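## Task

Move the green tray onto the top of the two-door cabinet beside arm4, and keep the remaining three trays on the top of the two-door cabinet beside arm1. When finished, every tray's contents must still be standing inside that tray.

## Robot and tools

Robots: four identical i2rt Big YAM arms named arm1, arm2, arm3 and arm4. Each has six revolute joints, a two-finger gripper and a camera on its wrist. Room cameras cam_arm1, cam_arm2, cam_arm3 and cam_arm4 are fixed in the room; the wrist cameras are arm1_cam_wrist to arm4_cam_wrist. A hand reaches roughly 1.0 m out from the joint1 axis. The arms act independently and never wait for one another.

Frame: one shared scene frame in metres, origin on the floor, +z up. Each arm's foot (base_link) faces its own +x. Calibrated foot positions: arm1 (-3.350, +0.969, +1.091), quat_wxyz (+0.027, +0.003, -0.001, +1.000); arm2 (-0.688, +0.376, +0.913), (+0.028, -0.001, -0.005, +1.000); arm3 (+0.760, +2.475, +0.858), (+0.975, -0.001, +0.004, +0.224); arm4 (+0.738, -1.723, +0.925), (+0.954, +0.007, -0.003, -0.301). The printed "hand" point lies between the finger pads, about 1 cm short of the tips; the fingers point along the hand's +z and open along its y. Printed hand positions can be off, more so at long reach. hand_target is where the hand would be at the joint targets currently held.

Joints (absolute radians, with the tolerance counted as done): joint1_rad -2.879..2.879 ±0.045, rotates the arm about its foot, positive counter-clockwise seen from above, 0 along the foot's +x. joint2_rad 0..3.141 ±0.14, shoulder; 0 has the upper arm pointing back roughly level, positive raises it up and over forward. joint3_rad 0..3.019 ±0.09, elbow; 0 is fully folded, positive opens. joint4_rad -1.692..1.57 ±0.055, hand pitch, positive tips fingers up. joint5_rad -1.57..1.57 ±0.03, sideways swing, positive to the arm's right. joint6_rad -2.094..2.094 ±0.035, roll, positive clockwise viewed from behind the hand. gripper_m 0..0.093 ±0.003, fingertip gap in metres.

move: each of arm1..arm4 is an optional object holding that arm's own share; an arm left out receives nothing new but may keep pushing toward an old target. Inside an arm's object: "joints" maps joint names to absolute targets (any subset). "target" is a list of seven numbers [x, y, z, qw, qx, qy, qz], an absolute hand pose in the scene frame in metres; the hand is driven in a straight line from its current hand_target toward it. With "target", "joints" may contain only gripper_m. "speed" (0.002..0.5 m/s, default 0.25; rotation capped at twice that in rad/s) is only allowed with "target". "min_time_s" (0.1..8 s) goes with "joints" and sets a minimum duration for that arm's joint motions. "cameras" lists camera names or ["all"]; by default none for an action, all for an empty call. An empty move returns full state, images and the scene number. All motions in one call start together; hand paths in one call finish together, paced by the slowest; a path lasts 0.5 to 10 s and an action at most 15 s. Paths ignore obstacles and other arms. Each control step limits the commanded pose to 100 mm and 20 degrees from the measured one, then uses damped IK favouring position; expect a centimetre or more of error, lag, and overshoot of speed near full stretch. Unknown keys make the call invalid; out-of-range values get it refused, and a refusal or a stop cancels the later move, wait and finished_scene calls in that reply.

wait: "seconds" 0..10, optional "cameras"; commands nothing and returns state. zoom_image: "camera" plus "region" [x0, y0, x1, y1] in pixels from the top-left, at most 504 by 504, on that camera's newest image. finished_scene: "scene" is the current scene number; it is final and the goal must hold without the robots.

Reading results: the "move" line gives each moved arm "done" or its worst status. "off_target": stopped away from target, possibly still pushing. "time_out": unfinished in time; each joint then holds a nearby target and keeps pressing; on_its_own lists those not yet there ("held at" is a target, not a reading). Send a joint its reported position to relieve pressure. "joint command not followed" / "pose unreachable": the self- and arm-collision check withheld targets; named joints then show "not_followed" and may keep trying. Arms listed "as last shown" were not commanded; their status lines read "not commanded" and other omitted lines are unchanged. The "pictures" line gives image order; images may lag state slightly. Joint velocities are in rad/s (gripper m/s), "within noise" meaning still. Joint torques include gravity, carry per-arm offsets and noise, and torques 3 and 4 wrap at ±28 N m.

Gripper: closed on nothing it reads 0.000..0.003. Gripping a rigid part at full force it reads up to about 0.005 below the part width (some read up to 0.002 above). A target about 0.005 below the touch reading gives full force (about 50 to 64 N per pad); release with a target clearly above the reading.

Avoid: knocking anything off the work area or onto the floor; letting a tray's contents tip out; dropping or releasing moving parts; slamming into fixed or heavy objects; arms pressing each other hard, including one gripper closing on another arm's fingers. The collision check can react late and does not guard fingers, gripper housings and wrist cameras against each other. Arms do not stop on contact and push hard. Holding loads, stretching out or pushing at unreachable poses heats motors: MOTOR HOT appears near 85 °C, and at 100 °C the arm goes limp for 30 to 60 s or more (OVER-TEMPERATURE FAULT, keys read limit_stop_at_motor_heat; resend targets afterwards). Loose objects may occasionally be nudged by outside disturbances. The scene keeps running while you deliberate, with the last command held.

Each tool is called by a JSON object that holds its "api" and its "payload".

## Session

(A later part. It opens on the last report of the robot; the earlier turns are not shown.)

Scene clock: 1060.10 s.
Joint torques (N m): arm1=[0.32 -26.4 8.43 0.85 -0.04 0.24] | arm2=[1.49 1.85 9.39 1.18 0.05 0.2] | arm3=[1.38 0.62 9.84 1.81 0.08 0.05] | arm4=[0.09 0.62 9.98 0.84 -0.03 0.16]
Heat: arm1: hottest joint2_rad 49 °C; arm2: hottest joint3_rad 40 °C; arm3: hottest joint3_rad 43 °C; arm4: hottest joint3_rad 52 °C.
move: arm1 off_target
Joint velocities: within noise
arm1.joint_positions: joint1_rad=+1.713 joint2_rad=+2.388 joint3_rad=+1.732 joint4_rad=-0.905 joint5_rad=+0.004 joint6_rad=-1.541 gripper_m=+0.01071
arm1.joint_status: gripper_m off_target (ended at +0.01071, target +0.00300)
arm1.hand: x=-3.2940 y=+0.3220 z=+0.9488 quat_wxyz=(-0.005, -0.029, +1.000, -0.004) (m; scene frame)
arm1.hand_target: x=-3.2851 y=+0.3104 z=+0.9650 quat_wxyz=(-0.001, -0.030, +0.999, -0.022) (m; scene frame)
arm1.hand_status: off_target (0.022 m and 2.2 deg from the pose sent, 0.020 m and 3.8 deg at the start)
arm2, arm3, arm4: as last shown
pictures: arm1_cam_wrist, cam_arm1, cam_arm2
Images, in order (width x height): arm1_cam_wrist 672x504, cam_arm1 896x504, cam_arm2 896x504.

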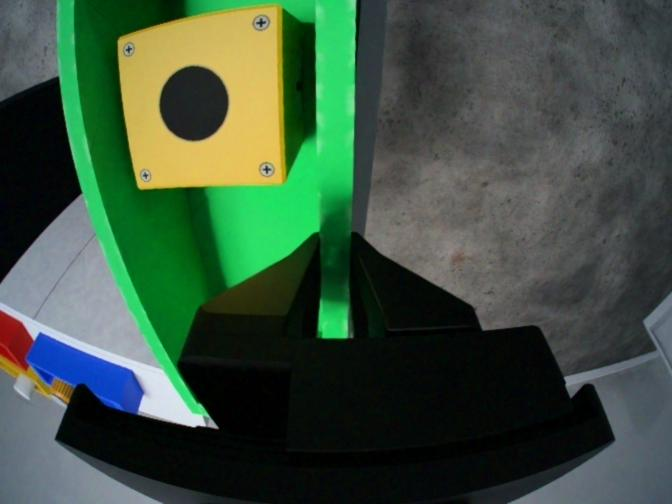

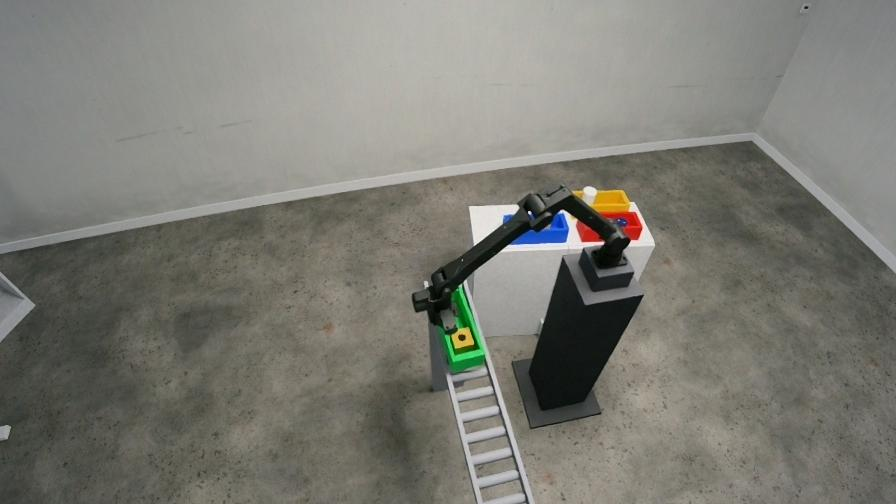

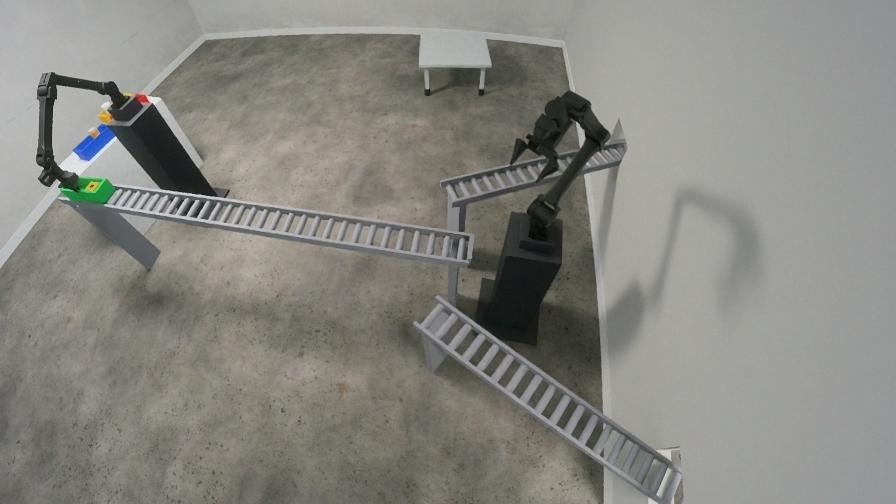

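{"api": "move", "payload": {"arm1": {"target": [-3.285, 0.317, 0.955, -0.0007, -0.0297, 0.9993, -0.0225], "speed": 0.05, "joints": {"gripper_m": 0.003}}, "cameras": ["arm1_cam_wrist", "cam_arm1", "cam_arm2"]}}

{"api": "zoom_image", "payload": {"camera": "cam_arm1", "region": [425, 270, 525, 390]}}

{"api": "zoom_image", "payload": {"camera": "cam_arm2", "region": [40, 160, 140, 240]}}

Scene clock: 1083.40 s.
Joint torques (N m): arm1=[0.44 -26.17 7.05 1.09 -0.07 0.26] | arm2=[2.9 0.67 9.33 1.26 0.03 0.2] | arm3=[1.44 0.67 9.84 1.81 0.07 0.06] | arm4=[-0.32 0.56 10.06 0.9 -0.05 0.12]
Heat: arm1: hottest joint2_rad 49 °C; arm2: hottest joint3_rad 40 °C; arm3: hottest joint3_rad 43 °C; arm4: hottest joint3_rad 53 °C.
move: arm1 off_target
Joint velocities: within noise
arm1.joint_positions: joint1_rad=+1.714 joint2_rad=+2.384 joint3_rad=+1.717 joint4_rad=-0.879 joint5_rad=+0.004 joint6_rad=-1.541 gripper_m=+0.01071
arm1.joint_status: gripper_m off_target (ended at +0.01071, target +0.00300)
arm1.hand: x=-3.2935 y=+0.3213 z=+0.9473 quat_wxyz=(-0.004, -0.030, +0.999, -0.012) (m; scene frame)
arm1.hand_target: x=-3.2851 y=+0.3171 z=+0.9551 quat_wxyz=(-0.001, -0.030, +0.999, -0.022) (m; scene frame)
arm1.hand_status: off_target (0.012 m and 1.3 deg from the pose sent, 0.012 m and 2.2 deg at the start)
arm2, arm3, arm4: as last shown
pictures: arm1_cam_wrist, cam_arm1, cam_arm2
Images, in order (width x height): arm1_cam_wrist 672x504, cam_arm1 896x504, cam_arm2 896x504.

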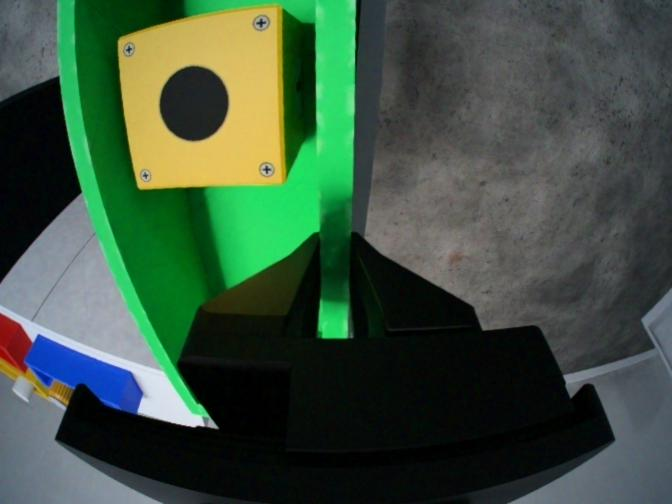

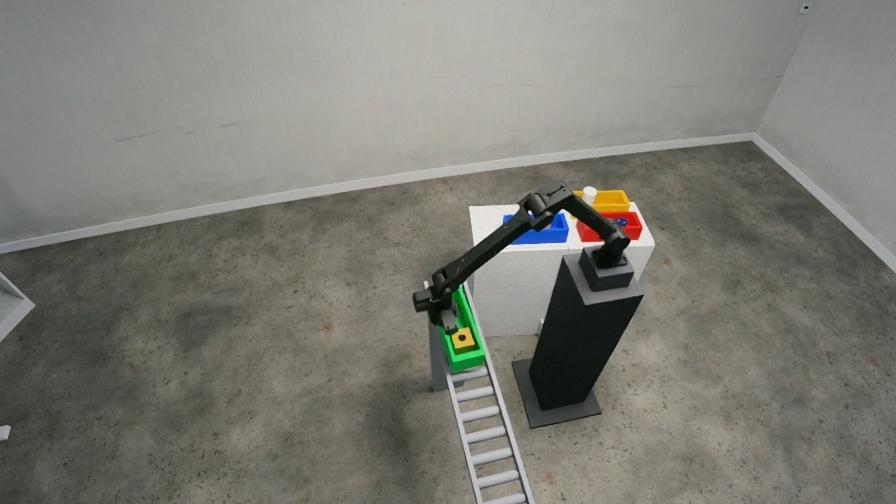

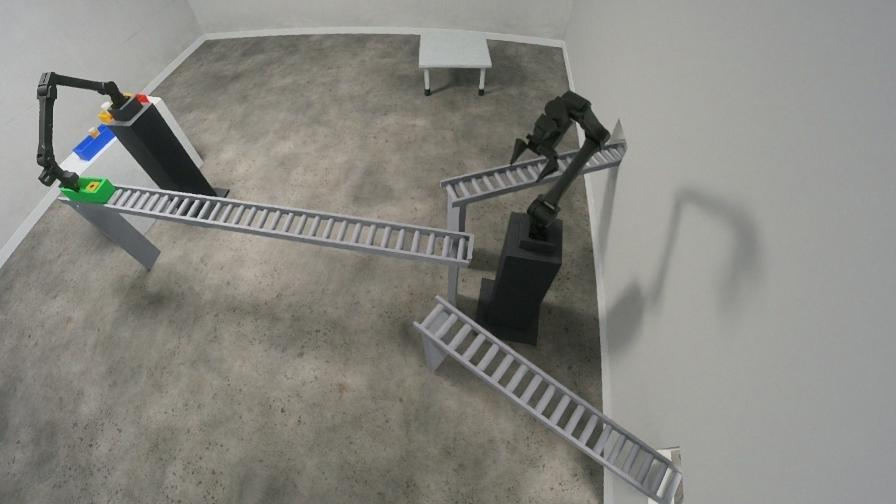

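Scaled by 4.200 from the camera's 896x504 image, which has a finer 1280x720 frame.

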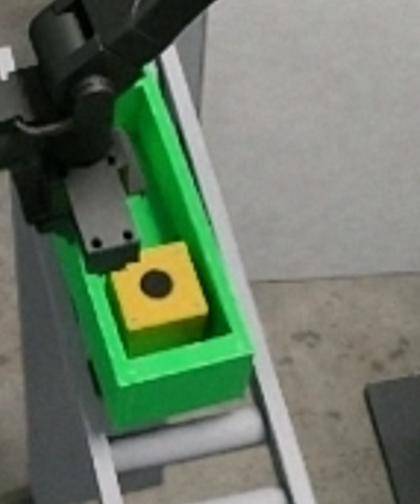

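Scaled by 5.040 from the camera's 896x504 image, which has a finer 1280x720 frame.

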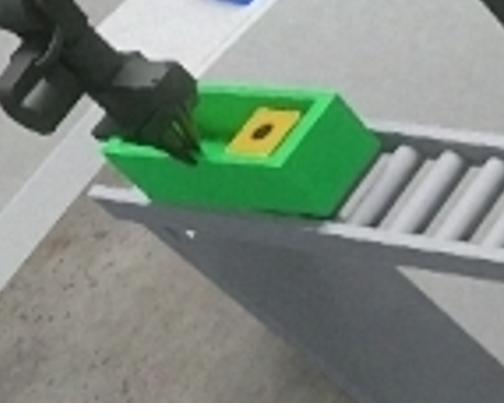

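{"api": "zoom_image", "payload": {"camera": "cam_arm1", "region": [440, 345, 500, 395]}}

{"api": "zoom_image", "payload": {"camera": "cam_arm2", "region": [55, 175, 125, 225]}}

Scaled by 8.400 from the camera's 896x504 image, which has a finer 1280x720 frame.

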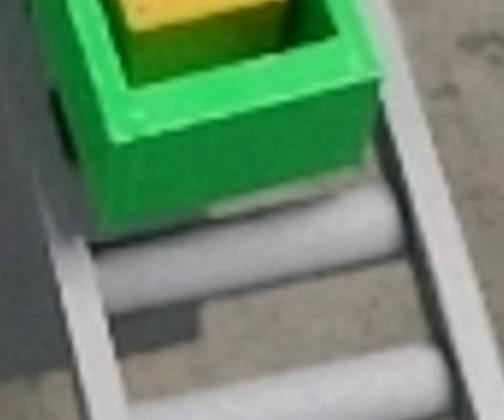

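Scaled by 7.200 from the camera's 896x504 image, which has a finer 1280x720 frame.

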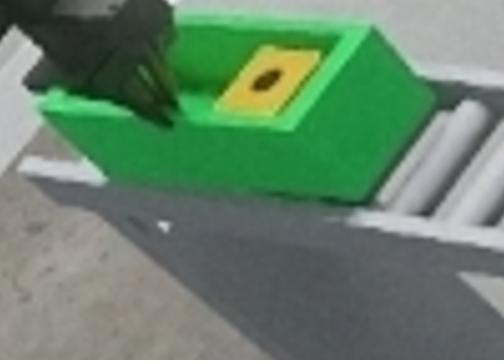

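{"api": "move", "payload": {"arm1": {"target": [-3.285, 0.320, 1.0, 0.0, 0.0052, 0.9997, -0.0225], "speed": 0.1, "joints": {"gripper_m": 0.003}}}}

{"api": "move", "payload": {"arm1": {"target": [-3.285, 0.322, 0.955, 0.0, 0.0052, 0.9997, -0.0225], "speed": 0.06, "joints": {"gripper_m": 0.003}}, "cameras": ["arm1_cam_wrist", "cam_arm1", "cam_arm2"]}}

{"api": "zoom_image", "payload": {"camera": "cam_arm1", "region": [425, 270, 525, 390]}}

{"api": "zoom_image", "payload": {"camera": "cam_arm2", "region": [55, 170, 135, 230]}}

Scene clock: 1187.43 s.
Joint torques (N m): arm1=[0.56 -28.75 8.43 0.02 -0.05 0.3] | arm2=[2.37 2.49 9.36 1.13 -0.01 0.18] | arm3=[1.49 0.73 9.81 1.84 0.08 0.06] | arm4=[-0.5 0.56 9.95 0.92 -0.06 0.14]
Heat: arm1: hottest joint2_rad 46 °C; arm2: hottest joint3_rad 40 °C; arm3: hottest joint3_rad 44 °C; arm4: hottest joint3_rad 53 °C.
move: arm1 off_target
Joint velocities: within noise
arm1.joint_positions: joint1_rad=+1.714 joint2_rad=+2.343 joint3_rad=+1.689 joint4_rad=-0.915 joint5_rad=+0.004 joint6_rad=-1.476 gripper_m=+0.01071
arm1.joint_status: gripper_m off_target (ended at +0.01071, target +0.00300)
arm1.hand: x=-3.2942 y=+0.3330 z=+0.9643 quat_wxyz=(-0.005, +0.002, +1.000, +0.000) (m; scene frame)
arm1.hand_target: x=-3.2850 y=+0.3205 z=+0.9993 quat_wxyz=(+0.000, +0.005, +1.000, -0.022) (m; scene frame)
arm1.hand_status: off_target (0.039 m and 2.6 deg from the pose sent, 0.053 m and 4.2 deg at the start)
arm2, arm3, arm4: as last shown
pictures: none

Scene clock: 1188.83 s.
Joint torques (N m): arm1=[0.44 -26.17 8.13 0.85 -0.04 0.3] | arm2=[2.26 1.55 9.26 1.32 0.08 0.15] | arm3=[1.32 0.67 9.83 1.81 0.09 0.05] | arm4=[-0.26 0.56 9.91 0.92 -0.05 0.16]
Heat: arm1: hottest joint2_rad 46 °C; arm2: hottest joint3_rad 40 °C; arm3: hottest joint3_rad 44 °C; arm4: hottest joint3_rad 53 °C.
move: arm1 off_target
Joint velocities: within noise
arm1.joint_positions: joint1_rad=+1.715 joint2_rad=+2.380 joint3_rad=+1.680 joint4_rad=-0.861 joint5_rad=+0.004 joint6_rad=-1.475 gripper_m=+0.01071
arm1.joint_status: gripper_m off_target (ended at +0.01071, target +0.00300)
arm1.hand: x=-3.2942 y=+0.3339 z=+0.9387 quat_wxyz=(-0.005, +0.003, +1.000, -0.004) (m; scene frame)
arm1.hand_target: x=-3.2850 y=+0.3223 z=+0.9551 quat_wxyz=(+0.000, +0.005, +1.000, -0.022) (m; scene frame)
arm1.hand_status: off_target (0.022 m and 2.1 deg from the pose sent, 0.017 m and 2.6 deg at the start)
arm2, arm3, arm4: as last shown
pictures: arm1_cam_wrist, cam_arm1, cam_arm2
Images, in order (width x height): arm1_cam_wrist 672x504, cam_arm1 896x504, cam_arm2 896x504.

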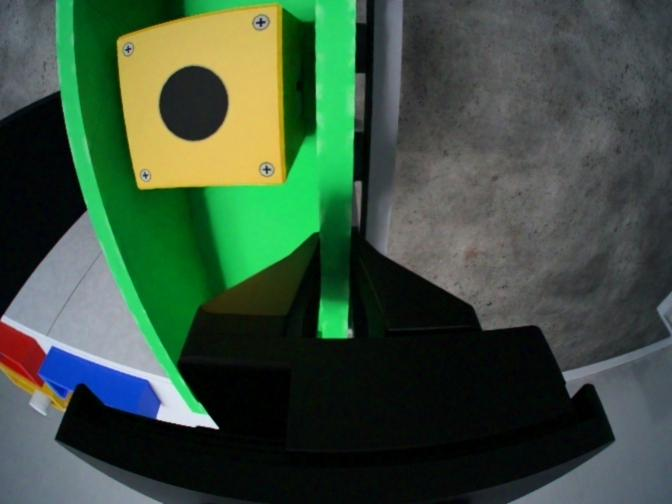

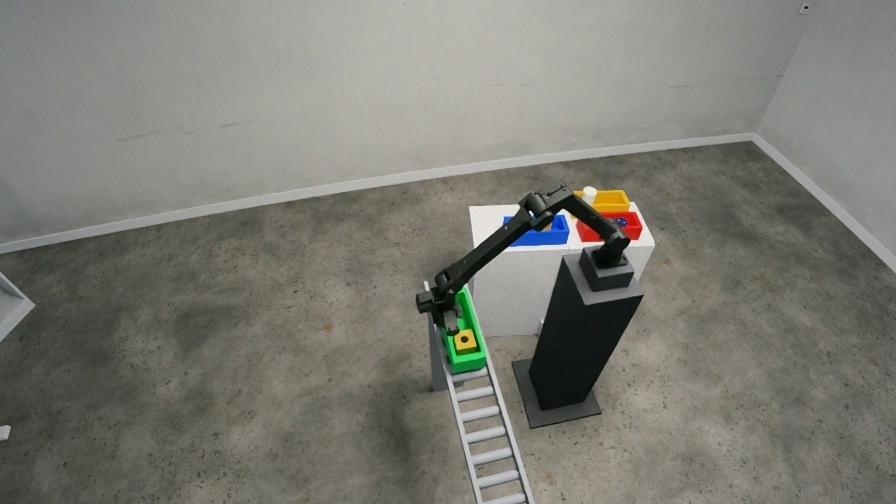

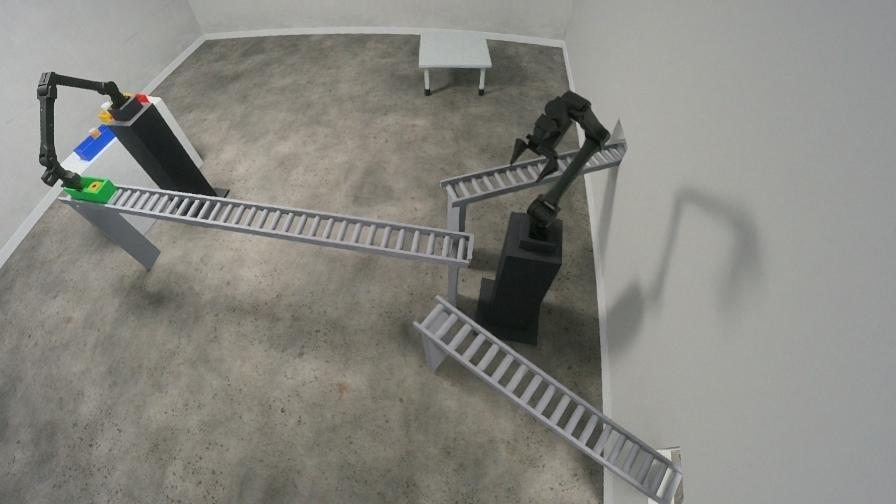

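Scaled by 4.200 from the camera's 896x504 image, which has a finer 1280x720 frame.

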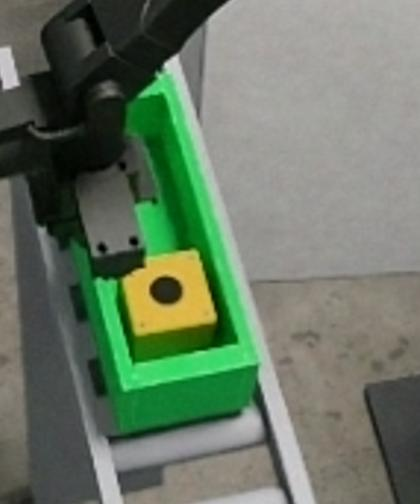

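Scaled by 6.300 from the camera's 896x504 image, which has a finer 1280x720 frame.

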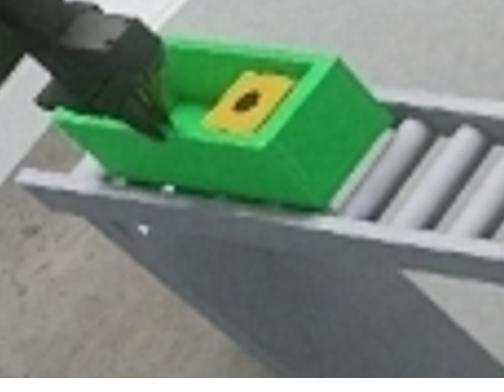

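{"api": "move", "payload": {"arm1": {"target": [-3.285, 0.315, 0.985, 0.0, 0.0052, 0.9997, -0.0225], "speed": 0.08, "joints": {"gripper_m": 0.003}}}}

{"api": "move", "payload": {"arm1": {"target": [-3.285, 0.316, 0.945, 0.0, 0.0052, 0.9997, -0.0225], "speed": 0.06, "joints": {"gripper_m": 0.003}}, "cameras": ["arm1_cam_wrist", "cam_arm1", "cam_arm2"]}}

{"api": "zoom_image", "payload": {"camera": "cam_arm1", "region": [425, 270, 525, 390]}}

{"api": "zoom_image", "payload": {"camera": "cam_arm2", "region": [55, 170, 135, 230]}}

Scene clock: 1223.83 s.
Joint torques (N m): arm1=[0.5 -28.75 10.28 -0.1 -0.07 0.29] | arm2=[1.79 1.2 9.36 1.33 0.01 0.12] | arm3=[1.32 0.73 9.85 1.87 0.08 0.05] | arm4=[-0.44 0.67 10 0.87 -0.04 0.14]
Heat: arm1: hottest joint2_rad 46 °C; arm2: hottest joint3_rad 40 °C; arm3: hottest joint3_rad 44 °C; arm4: hottest joint3_rad 54 °C.
move: arm1 off_target
Joint velocities: within noise
arm1.joint_positions: joint1_rad=+1.715 joint2_rad=+2.379 joint3_rad=+1.680 joint4_rad=-0.897 joint5_rad=+0.004 joint6_rad=-1.475 gripper_m=+0.01071
arm1.joint_status: gripper_m off_target (ended at +0.01071, target +0.00300)
arm1.hand: x=-3.2949 y=+0.3426 z=+0.9395 quat_wxyz=(-0.006, +0.003, +1.000, +0.013) (m; scene frame)
arm1.hand_target: x=-3.2852 y=+0.3166 z=+0.9847 quat_wxyz=(+0.000, +0.005, +1.000, -0.023) (m; scene frame)
arm1.hand_status: off_target (0.054 m and 4.1 deg from the pose sent, 0.051 m and 2.2 deg at the start)
arm2, arm3, arm4: as last shown
pictures: none

Scene clock: 1225.07 s.
Joint torques (N m): arm1=[0.62 -25.52 10.3 0.87 -0.07 0.28] | arm2=[1.2 2.32 9.28 1.18 0.05 0.2] | arm3=[1.38 0.73 9.84 1.83 0.08 0.06] | arm4=[-0.5 0.79 10.09 0.9 -0.04 0.13]
Heat: arm1: hottest joint2_rad 46 °C; arm2: hottest joint3_rad 40 °C; arm3: hottest joint3_rad 44 °C; arm4: hottest joint3_rad 54 °C.
move: arm1 off_target
Joint velocities: within noise
arm1.joint_positions: joint1_rad=+1.715 joint2_rad=+2.397 joint3_rad=+1.680 joint4_rad=-0.860 joint5_rad=+0.004 joint6_rad=-1.474 gripper_m=+0.01071
arm1.joint_status: gripper_m off_target (ended at +0.01071, target +0.00300)
arm1.hand: x=-3.2944 y=+0.3386 z=+0.9279 quat_wxyz=(-0.005, +0.003, +1.000, +0.004) (m; scene frame)
arm1.hand_target: x=-3.2850 y=+0.3169 z=+0.9456 quat_wxyz=(+0.000, +0.005, +1.000, -0.023) (m; scene frame)
arm1.hand_status: off_target (0.030 m and 3.1 deg from the pose sent, 0.029 m and 4.1 deg at the start)
arm2, arm4: as last shown
arm3.joint_positions: joint1_rad=-0.464 joint2_rad=+0.621 joint3_rad=+1.351 joint4_rad=-1.179 joint5_rad=+0.120 joint6_rad=+0.657 gripper_m=+0.09396
arm3.joint_status: not commanded
arm3.hand: x=+1.0245 y=+2.4525 z=+1.4105 quat_wxyz=(-0.518, -0.307, -0.790, -0.118) (m; scene frame)
arm3.hand_target: x=+1.0214 y=+2.4526 z=+1.4256 quat_wxyz=(-0.531, -0.305, -0.781, -0.122) (m; scene frame)
arm3.hand_status: not commanded
pictures: arm1_cam_wrist, cam_arm1, cam_arm2
Images, in order (width x height): arm1_cam_wrist 672x504, cam_arm1 896x504, cam_arm2 896x504.

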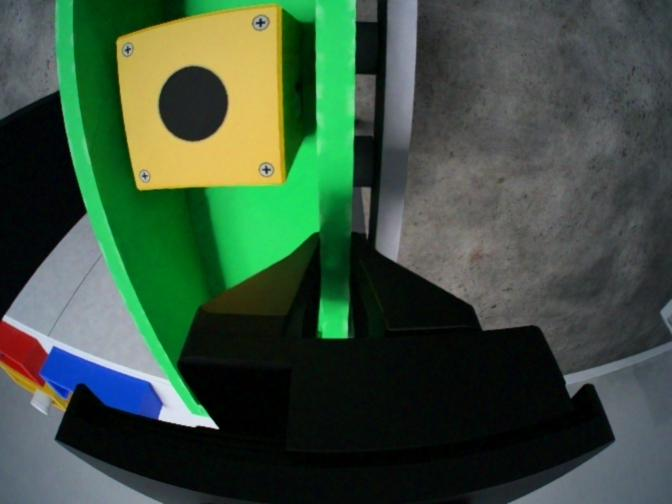

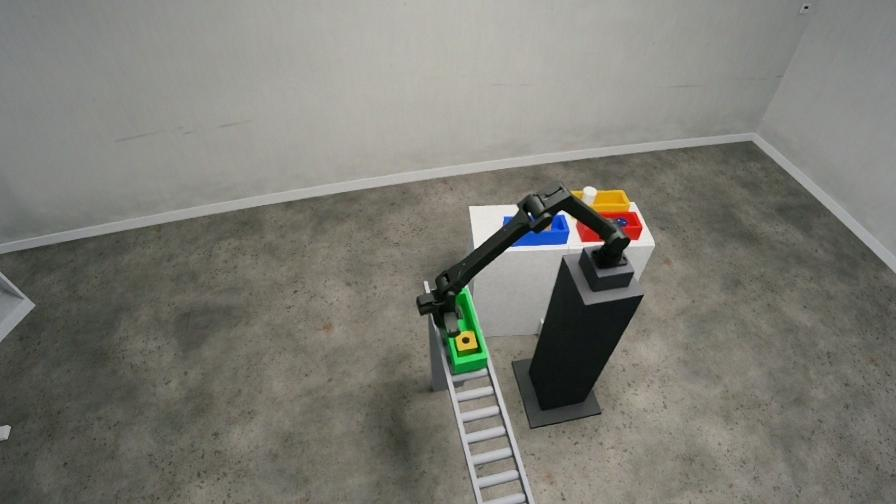

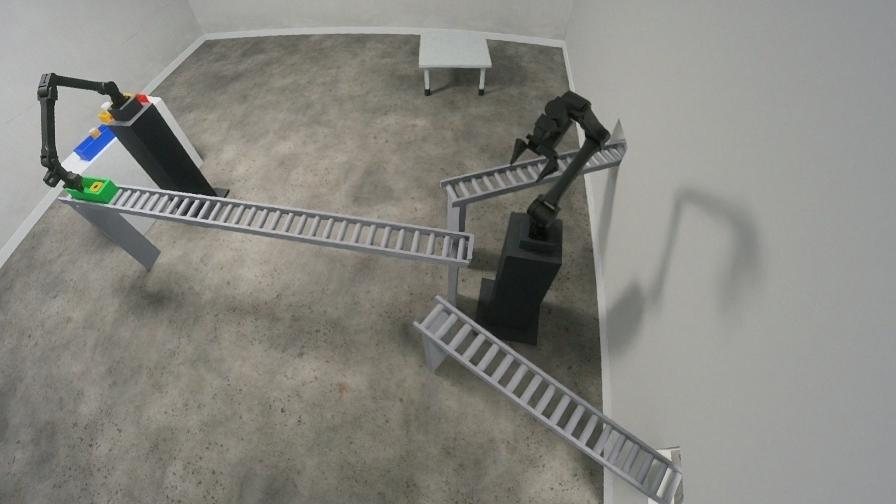

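Scaled by 4.200 from the camera's 896x504 image, which has a finer 1280x720 frame.

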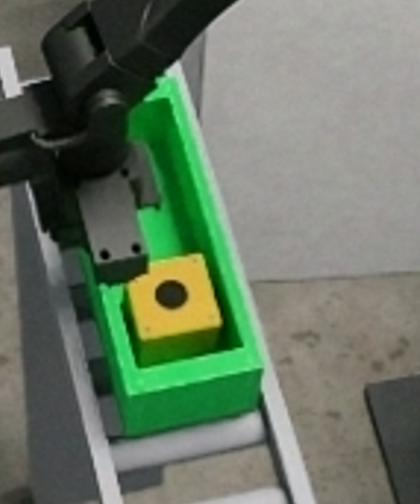

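Scaled by 6.300 from the camera's 896x504 image, which has a finer 1280x720 frame.

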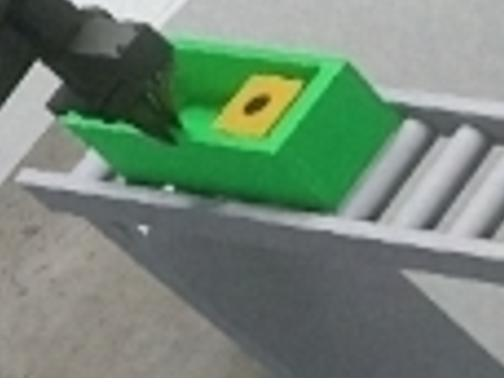

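{"api": "move", "payload": {"arm1": {"target": [-3.285, 0.303, 1.0, 0.0, 0.0052, 0.9997, -0.0225], "speed": 0.08, "joints": {"gripper_m": 0.003}}}}

{"api": "move", "payload": {"arm1": {"target": [-3.285, 0.307, 0.945, 0.0, 0.0052, 0.9997, -0.0225], "speed": 0.06, "joints": {"gripper_m": 0.003}}, "cameras": ["arm1_cam_wrist", "cam_arm1", "cam_arm2"]}}

{"api": "zoom_image", "payload": {"camera": "cam_arm1", "region": [425, 270, 525, 390]}}

{"api": "zoom_image", "payload": {"camera": "cam_arm2", "region": [55, 170, 135, 230]}}

Scene clock: 1255.30 s.
Joint torques (N m): arm1=[0.15 -28.57 12.05 -0.12 -0.05 0.26] | arm2=[1.61 1.9 9.24 1.13 0.05 0.14] | arm3=[1.44 0.67 9.83 1.81 0.08 0.06] | arm4=[-0.62 0.79 9.98 0.94 -0.04 0.11]
Heat: arm1: hottest joint2_rad 48 °C; arm2: hottest joint3_rad 40 °C; arm3: hottest joint3_rad 44 °C; arm4: hottest joint3_rad 54 °C.
move: arm1 off_target
Joint velocities: within noise
arm1.joint_positions: joint1_rad=+1.715 joint2_rad=+2.372 joint3_rad=+1.717 joint4_rad=-0.948 joint5_rad=+0.004 joint6_rad=-1.474 gripper_m=+0.01071
arm1.joint_status: gripper_m off_target (ended at +0.01071, target +0.00300)
arm1.hand: x=-3.2940 y=+0.3356 z=+0.9546 quat_wxyz=(-0.007, +0.003, +1.000, +0.017) (m; scene frame)
arm1.hand_target: x=-3.2851 y=+0.3053 z=+1.0004 quat_wxyz=(+0.000, +0.005, +1.000, -0.023) (m; scene frame)
arm1.hand_status: off_target (0.057 m and 4.6 deg from the pose sent, 0.081 m and 3.1 deg at the start)
arm2, arm3, arm4: as last shown
pictures: none

Scene clock: 1256.73 s.
Joint torques (N m): arm1=[0.5 -25.88 10.69 0.92 -0.06 0.26] | arm2=[1.79 1.61 9.62 1.46 0.02 0.28] | arm3=[1.32 0.73 9.85 1.83 0.08 0.06] | arm4=[-0.44 0.44 10.04 0.98 -0.05 0.14]
Heat: arm1: hottest joint2_rad 48 °C; arm2: hottest joint3_rad 40 °C; arm3: hottest joint3_rad 44 °C; arm4: hottest joint3_rad 54 °C.
move: arm1 off_target
Joint velocities: within noise
arm1.joint_positions: joint1_rad=+1.716 joint2_rad=+2.415 joint3_rad=+1.717 joint4_rad=-0.881 joint5_rad=+0.004 joint6_rad=-1.474 gripper_m=+0.01071
arm1.joint_status: gripper_m off_target (ended at +0.01071, target +0.00300)
arm1.hand: x=-3.2934 y=+0.3306 z=+0.9281 quat_wxyz=(-0.005, +0.003, +1.000, +0.004) (m; scene frame)
arm1.hand_target: x=-3.2849 y=+0.3079 z=+0.9459 quat_wxyz=(+0.000, +0.005, +1.000, -0.023) (m; scene frame)
arm1.hand_status: off_target (0.030 m and 3.1 deg from the pose sent, 0.032 m and 4.6 deg at the start)
arm2.joint_positions: joint1_rad=+0.940 joint2_rad=+0.641 joint3_rad=+1.386 joint4_rad=-1.340 joint5_rad=+0.002 joint6_rad=-0.014 gripper_m=+0.09397
arm2.joint_status: not commanded
arm2.hand: x=-0.8448 y=+0.1821 z=+1.4426 quat_wxyz=(+0.193, +0.797, +0.385, -0.423) (m; scene frame)
arm2.hand_target: x=-0.8401 y=+0.1834 z=+1.4522 quat_wxyz=(+0.202, +0.795, +0.383, -0.426) (m; scene frame)
arm2.hand_status: not commanded
arm3: as last shown
arm4.joint_positions: joint1_rad=+1.091 joint2_rad=+0.646 joint3_rad=+1.388 joint4_rad=-1.337 joint5_rad=+0.003 joint6_rad=-0.009 gripper_m=+0.09396
arm4.joint_status: not commanded
arm4.hand: x=+0.9530 y=-1.6154 z=+1.4600 quat_wxyz=(-0.461, +0.211, -0.855, -0.112) (m; scene frame)
arm4.hand_target: x=+0.9474 y=-1.6152 z=+1.4682 quat_wxyz=(-0.464, +0.211, -0.852, -0.118) (m; scene frame)
arm4.hand_status: not commanded
pictures: arm1_cam_wrist, cam_arm1, cam_arm2
Images, in order (width x height): arm1_cam_wrist 672x504, cam_arm1 896x504, cam_arm2 896x504.

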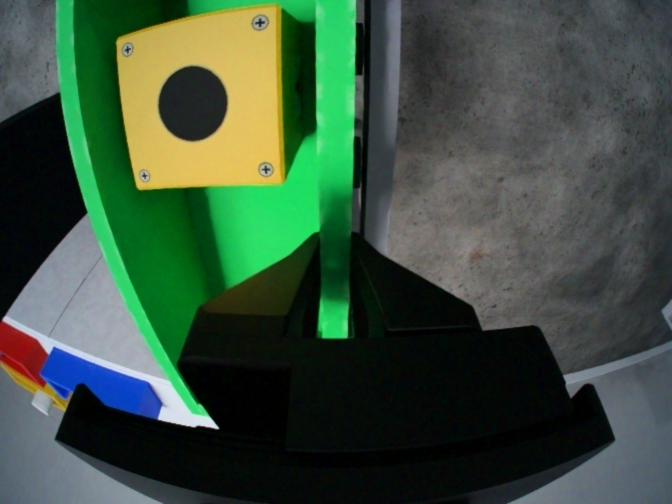

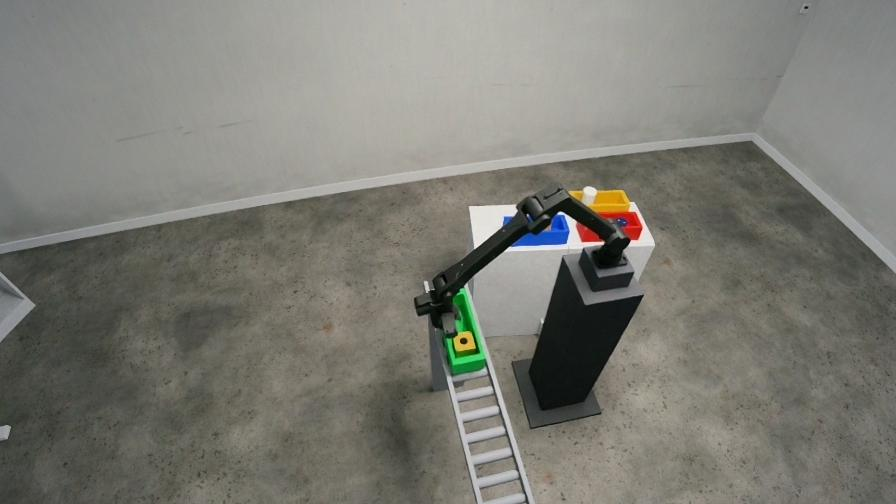

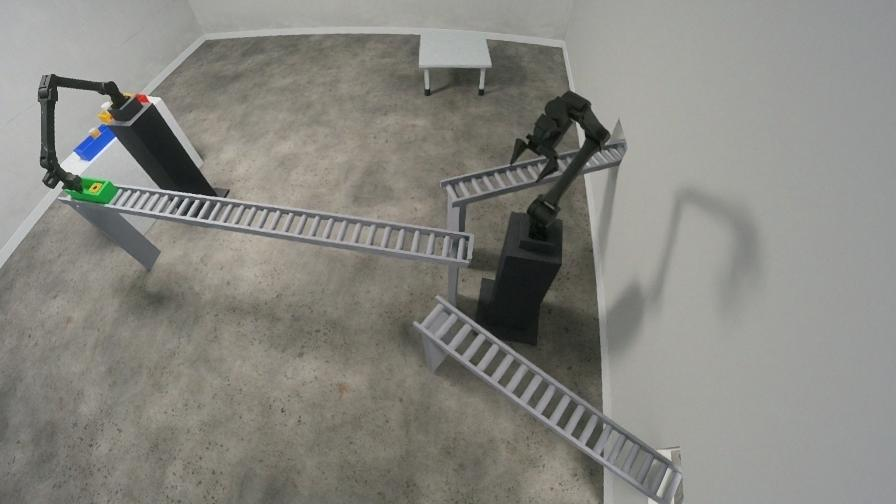

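Scaled by 4.200 from the camera's 896x504 image, which has a finer 1280x720 frame.

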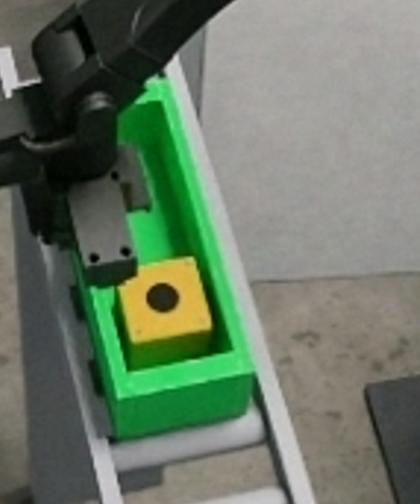

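Scaled by 6.300 from the camera's 896x504 image, which has a finer 1280x720 frame.

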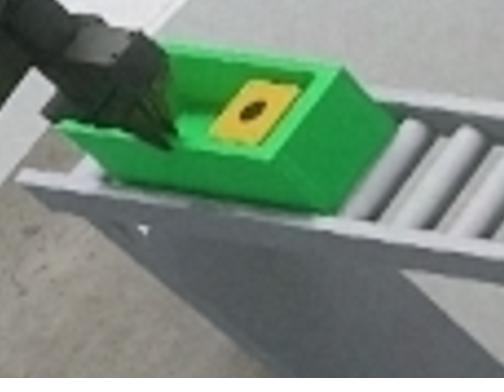

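{"api": "move", "payload": {"arm1": {"target": [-3.285, 0.309, 0.930, 0.0, 0.0052, 0.9997, -0.0225], "speed": 0.05, "joints": {"gripper_m": 0.003}}, "cameras": ["arm1_cam_wrist", "cam_arm1"]}}

{"api": "zoom_image", "payload": {"camera": "cam_arm1", "region": [440, 340, 500, 390]}}

Scene clock: 1270.23 s.
Joint torques (N m): arm1=[0.56 -24.12 10.4 1.39 -0.05 0.26] | arm2=[1.79 2.37 9.36 1.32 0.02 0.26] | arm3=[1.38 0.73 9.83 1.81 0.09 0.05] | arm4=[-0.32 0.5 9.99 0.92 -0.04 0.13]
Heat: arm1: hottest joint2_rad 51 °C; arm2: hottest joint3_rad 40 °C; arm3: hottest joint3_rad 44 °C; arm4: hottest joint3_rad 54 °C.
move: arm1 off_target
Joint velocities: within noise
arm1.joint_positions: joint1_rad=+1.716 joint2_rad=+2.415 joint3_rad=+1.717 joint4_rad=-0.867 joint5_rad=+0.004 joint6_rad=-1.472 gripper_m=+0.01071
arm1.joint_status: gripper_m off_target (ended at +0.01071, target +0.00300)
arm1.hand: x=-3.2931 y=+0.3274 z=+0.9278 quat_wxyz=(-0.005, +0.004, +1.000, -0.002) (m; scene frame)
arm1.hand_target: x=-3.2849 y=+0.3097 z=+0.9307 quat_wxyz=(+0.000, +0.005, +1.000, -0.023) (m; scene frame)
arm1.hand_status: off_target (0.020 m and 2.4 deg from the pose sent, 0.023 m and 3.2 deg at the start)
arm2, arm3, arm4: as last shown
pictures: arm1_cam_wrist, cam_arm1
Images, in order (width x height): arm1_cam_wrist 672x504, cam_arm1 896x504.

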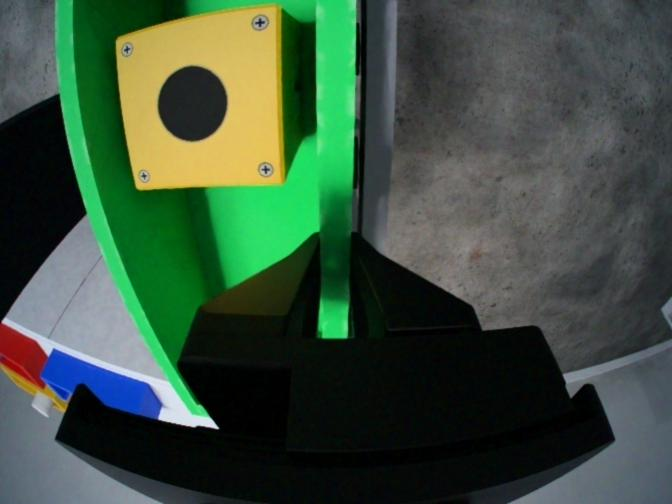

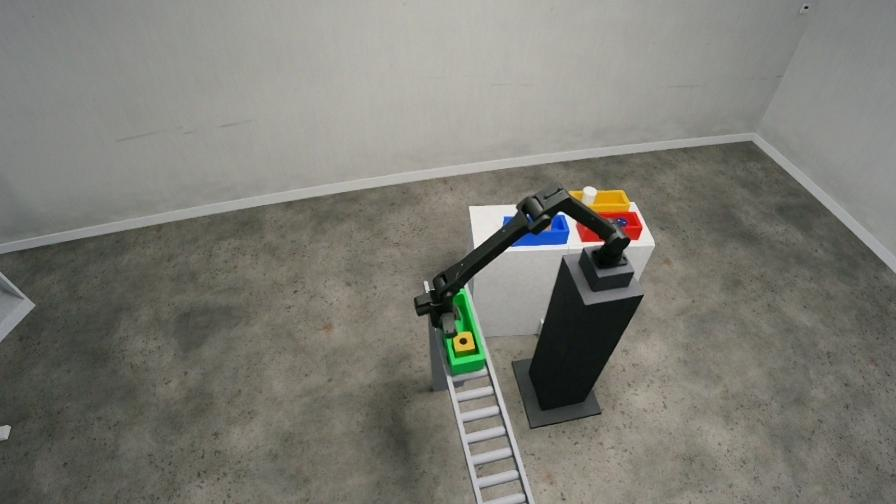

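Scaled by 8.400 from the camera's 896x504 image, which has a finer 1280x720 frame.

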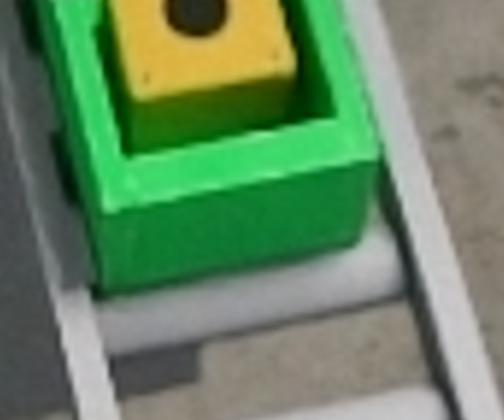

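{"api": "move", "payload": {"arm1": {"target": [-3.285, 0.309, 1.10, 0.0, 0.0052, 0.9997, -0.0225], "speed": 0.25, "joints": {"gripper_m": 0.045}}, "cameras": ["arm1_cam_wrist", "cam_arm1", "cam_arm2"]}}

Scene clock: 1318.60 s.
Joint torques (N m): arm1=[0.32 -23 11.67 0.25 0.06 0.25] | arm2=[1.96 1.49 9.17 1.09 0.07 0.2] | arm3=[1.38 0.62 9.84 1.81 0.08 0.05] | arm4=[-0.21 0.62 9.99 0.87 -0.04 0.14]
Heat: arm1: hottest joint2_rad 52 °C; arm2: hottest joint3_rad 40 °C; arm3: hottest joint3_rad 44 °C; arm4: hottest joint3_rad 54 °C.
move: arm1 done
Joint velocities: within noise
arm1.joint_positions: joint1_rad=+1.716 joint2_rad=+2.171 joint3_rad=+1.773 joint4_rad=-1.130 joint5_rad=+0.001 joint6_rad=-1.472 gripper_m=+0.04491
arm1.joint_status: all done
arm1.hand: x=-3.2906 y=+0.3169 z=+1.0988 quat_wxyz=(-0.001, +0.004, +1.000, -0.020) (m; scene frame)
arm1.hand_target: x=-3.2850 y=+0.3093 z=+1.1000 quat_wxyz=(+0.000, +0.005, +1.000, -0.023) (m; scene frame)
arm1.hand_status: done (0.010 m and 0.3 deg from the pose sent, 0.173 m and 2.4 deg at the start)
arm2, arm3, arm4: as last shown
pictures: arm1_cam_wrist, cam_arm1, cam_arm2
Images, in order (width x height): arm1_cam_wrist 672x504, cam_arm1 896x504, cam_arm2 896x504.

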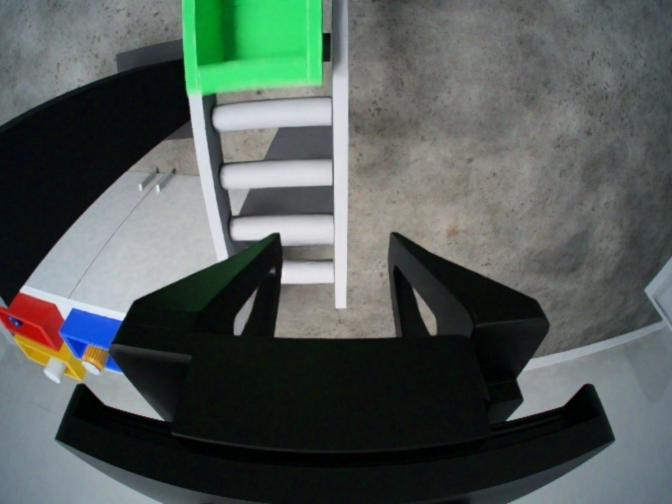

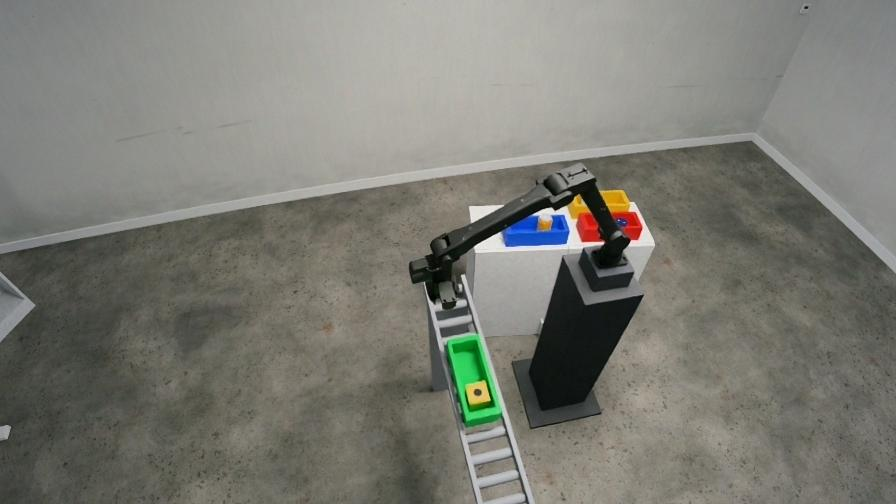

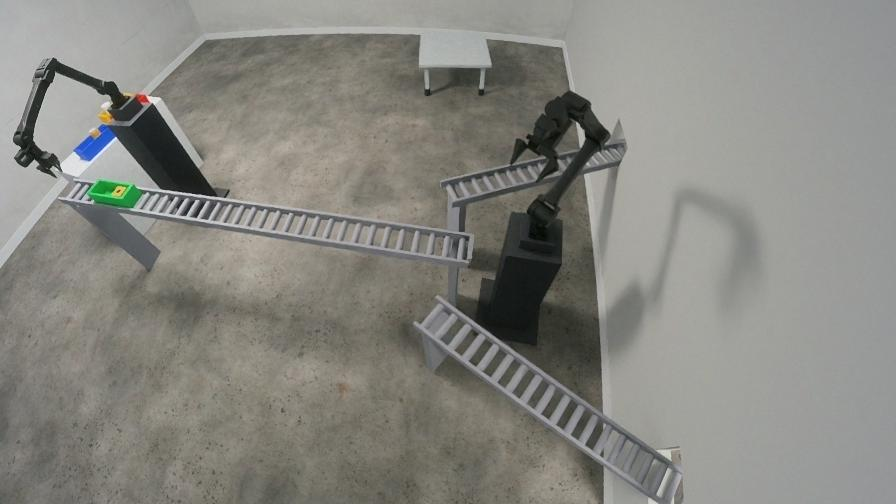

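{"api": "move", "payload": {"arm1": {"joints": {"joint1_rad": 0.6, "joint2_rad": 0.63, "joint3_rad": 1.33, "joint4_rad": -1.2, "joint5_rad": 0.0, "joint6_rad": 0.0}, "min_time_s": 4.0}, "arm2": {"target": [-1.02, 0.376, 1.18, 0.0, 1.0, 0.0, 0.0], "speed": 0.25}, "cameras": ["arm2_cam_wrist", "cam_arm2", "cam_arm1"]}}

Scene clock: 1377.57 s.
Joint torques (N m): arm1=[-1.03 0.79 8.25 1.65 0.22 0.32] | arm2=[0.67 -6.65 9.07 0.08 0.26 0.17] | arm3=[1.49 0.67 9.81 1.84 0.08 0.05] | arm4=[-0.03 0.38 10.03 0.98 -0.06 0.16]
Heat: arm1: hottest joint2_rad 50 °C; arm2: hottest joint3_rad 41 °C; arm3: hottest joint3_rad 44 °C; arm4: hottest joint3_rad 55 °C.
move: arm1 done; arm2 done
Joint velocities: within noise
arm1.joint_positions: joint1_rad=+0.611 joint2_rad=+0.624 joint3_rad=+1.333 joint4_rad=-1.187 joint5_rad=+0.000 joint6_rad=-0.017 gripper_m=+0.04491
arm1.joint_status: all done
arm1.hand: x=-3.5709 y=+0.8284 z=+1.6339 quat_wxyz=(+0.137, +0.818, +0.243, -0.503) (m; scene frame)
arm1.hand_target: x=-3.5736 y=+0.8302 z=+1.6280 quat_wxyz=(+0.136, +0.827, +0.233, -0.494) (m; scene frame)
arm1.hand_status: not commanded
arm2.joint_positions: joint1_rad=+0.053 joint2_rad=+1.200 joint3_rad=+1.205 joint4_rad=-1.584 joint5_rad=-0.012 joint6_rad=-0.025 gripper_m=+0.09397
arm2.joint_status: not commanded
arm2.hand: x=-1.0163 y=+0.3726 z=+1.1747 quat_wxyz=(+0.002, +1.000, +0.012, +0.005) (m; scene frame)
arm2.hand_target: x=-1.0199 y=+0.3760 z=+1.1800 quat_wxyz=(+0.000, +1.000, +0.000, +0.000) (m; scene frame)
arm2.hand_status: done (0.007 m and 1.5 deg from the pose sent, 0.370 m and 74.3 deg at the start)
arm3, arm4: as last shown
pictures: arm2_cam_wrist, cam_arm1, cam_arm2
Images, in order (width x height): arm2_cam_wrist 672x504, cam_arm1 896x504, cam_arm2 896x504.

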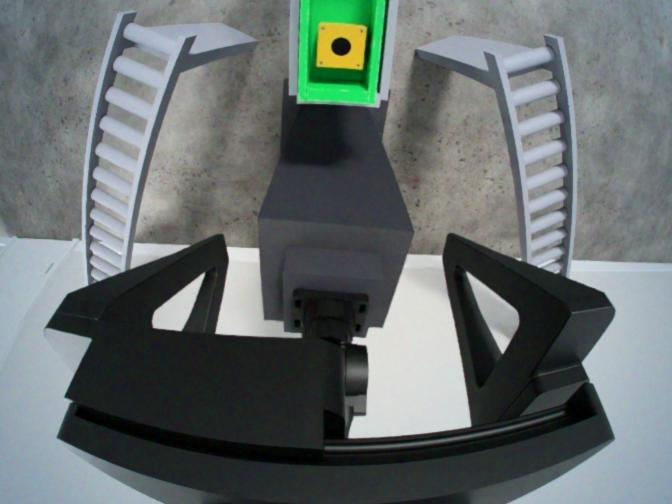

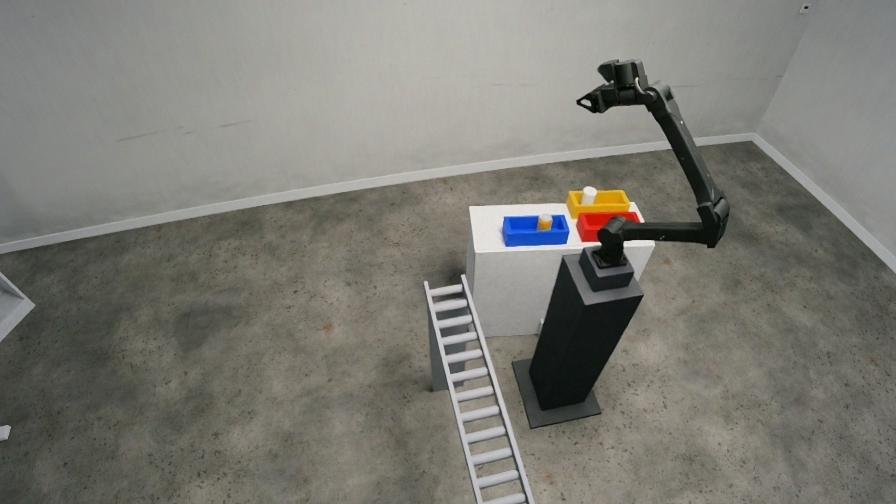

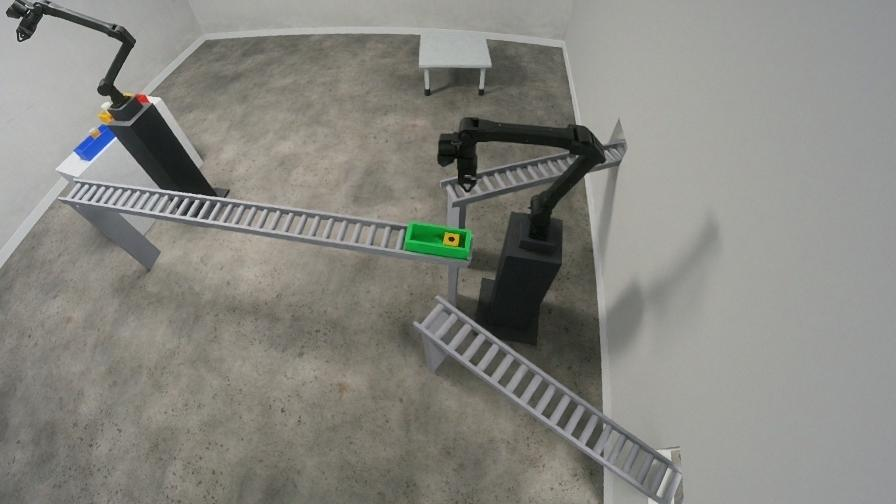

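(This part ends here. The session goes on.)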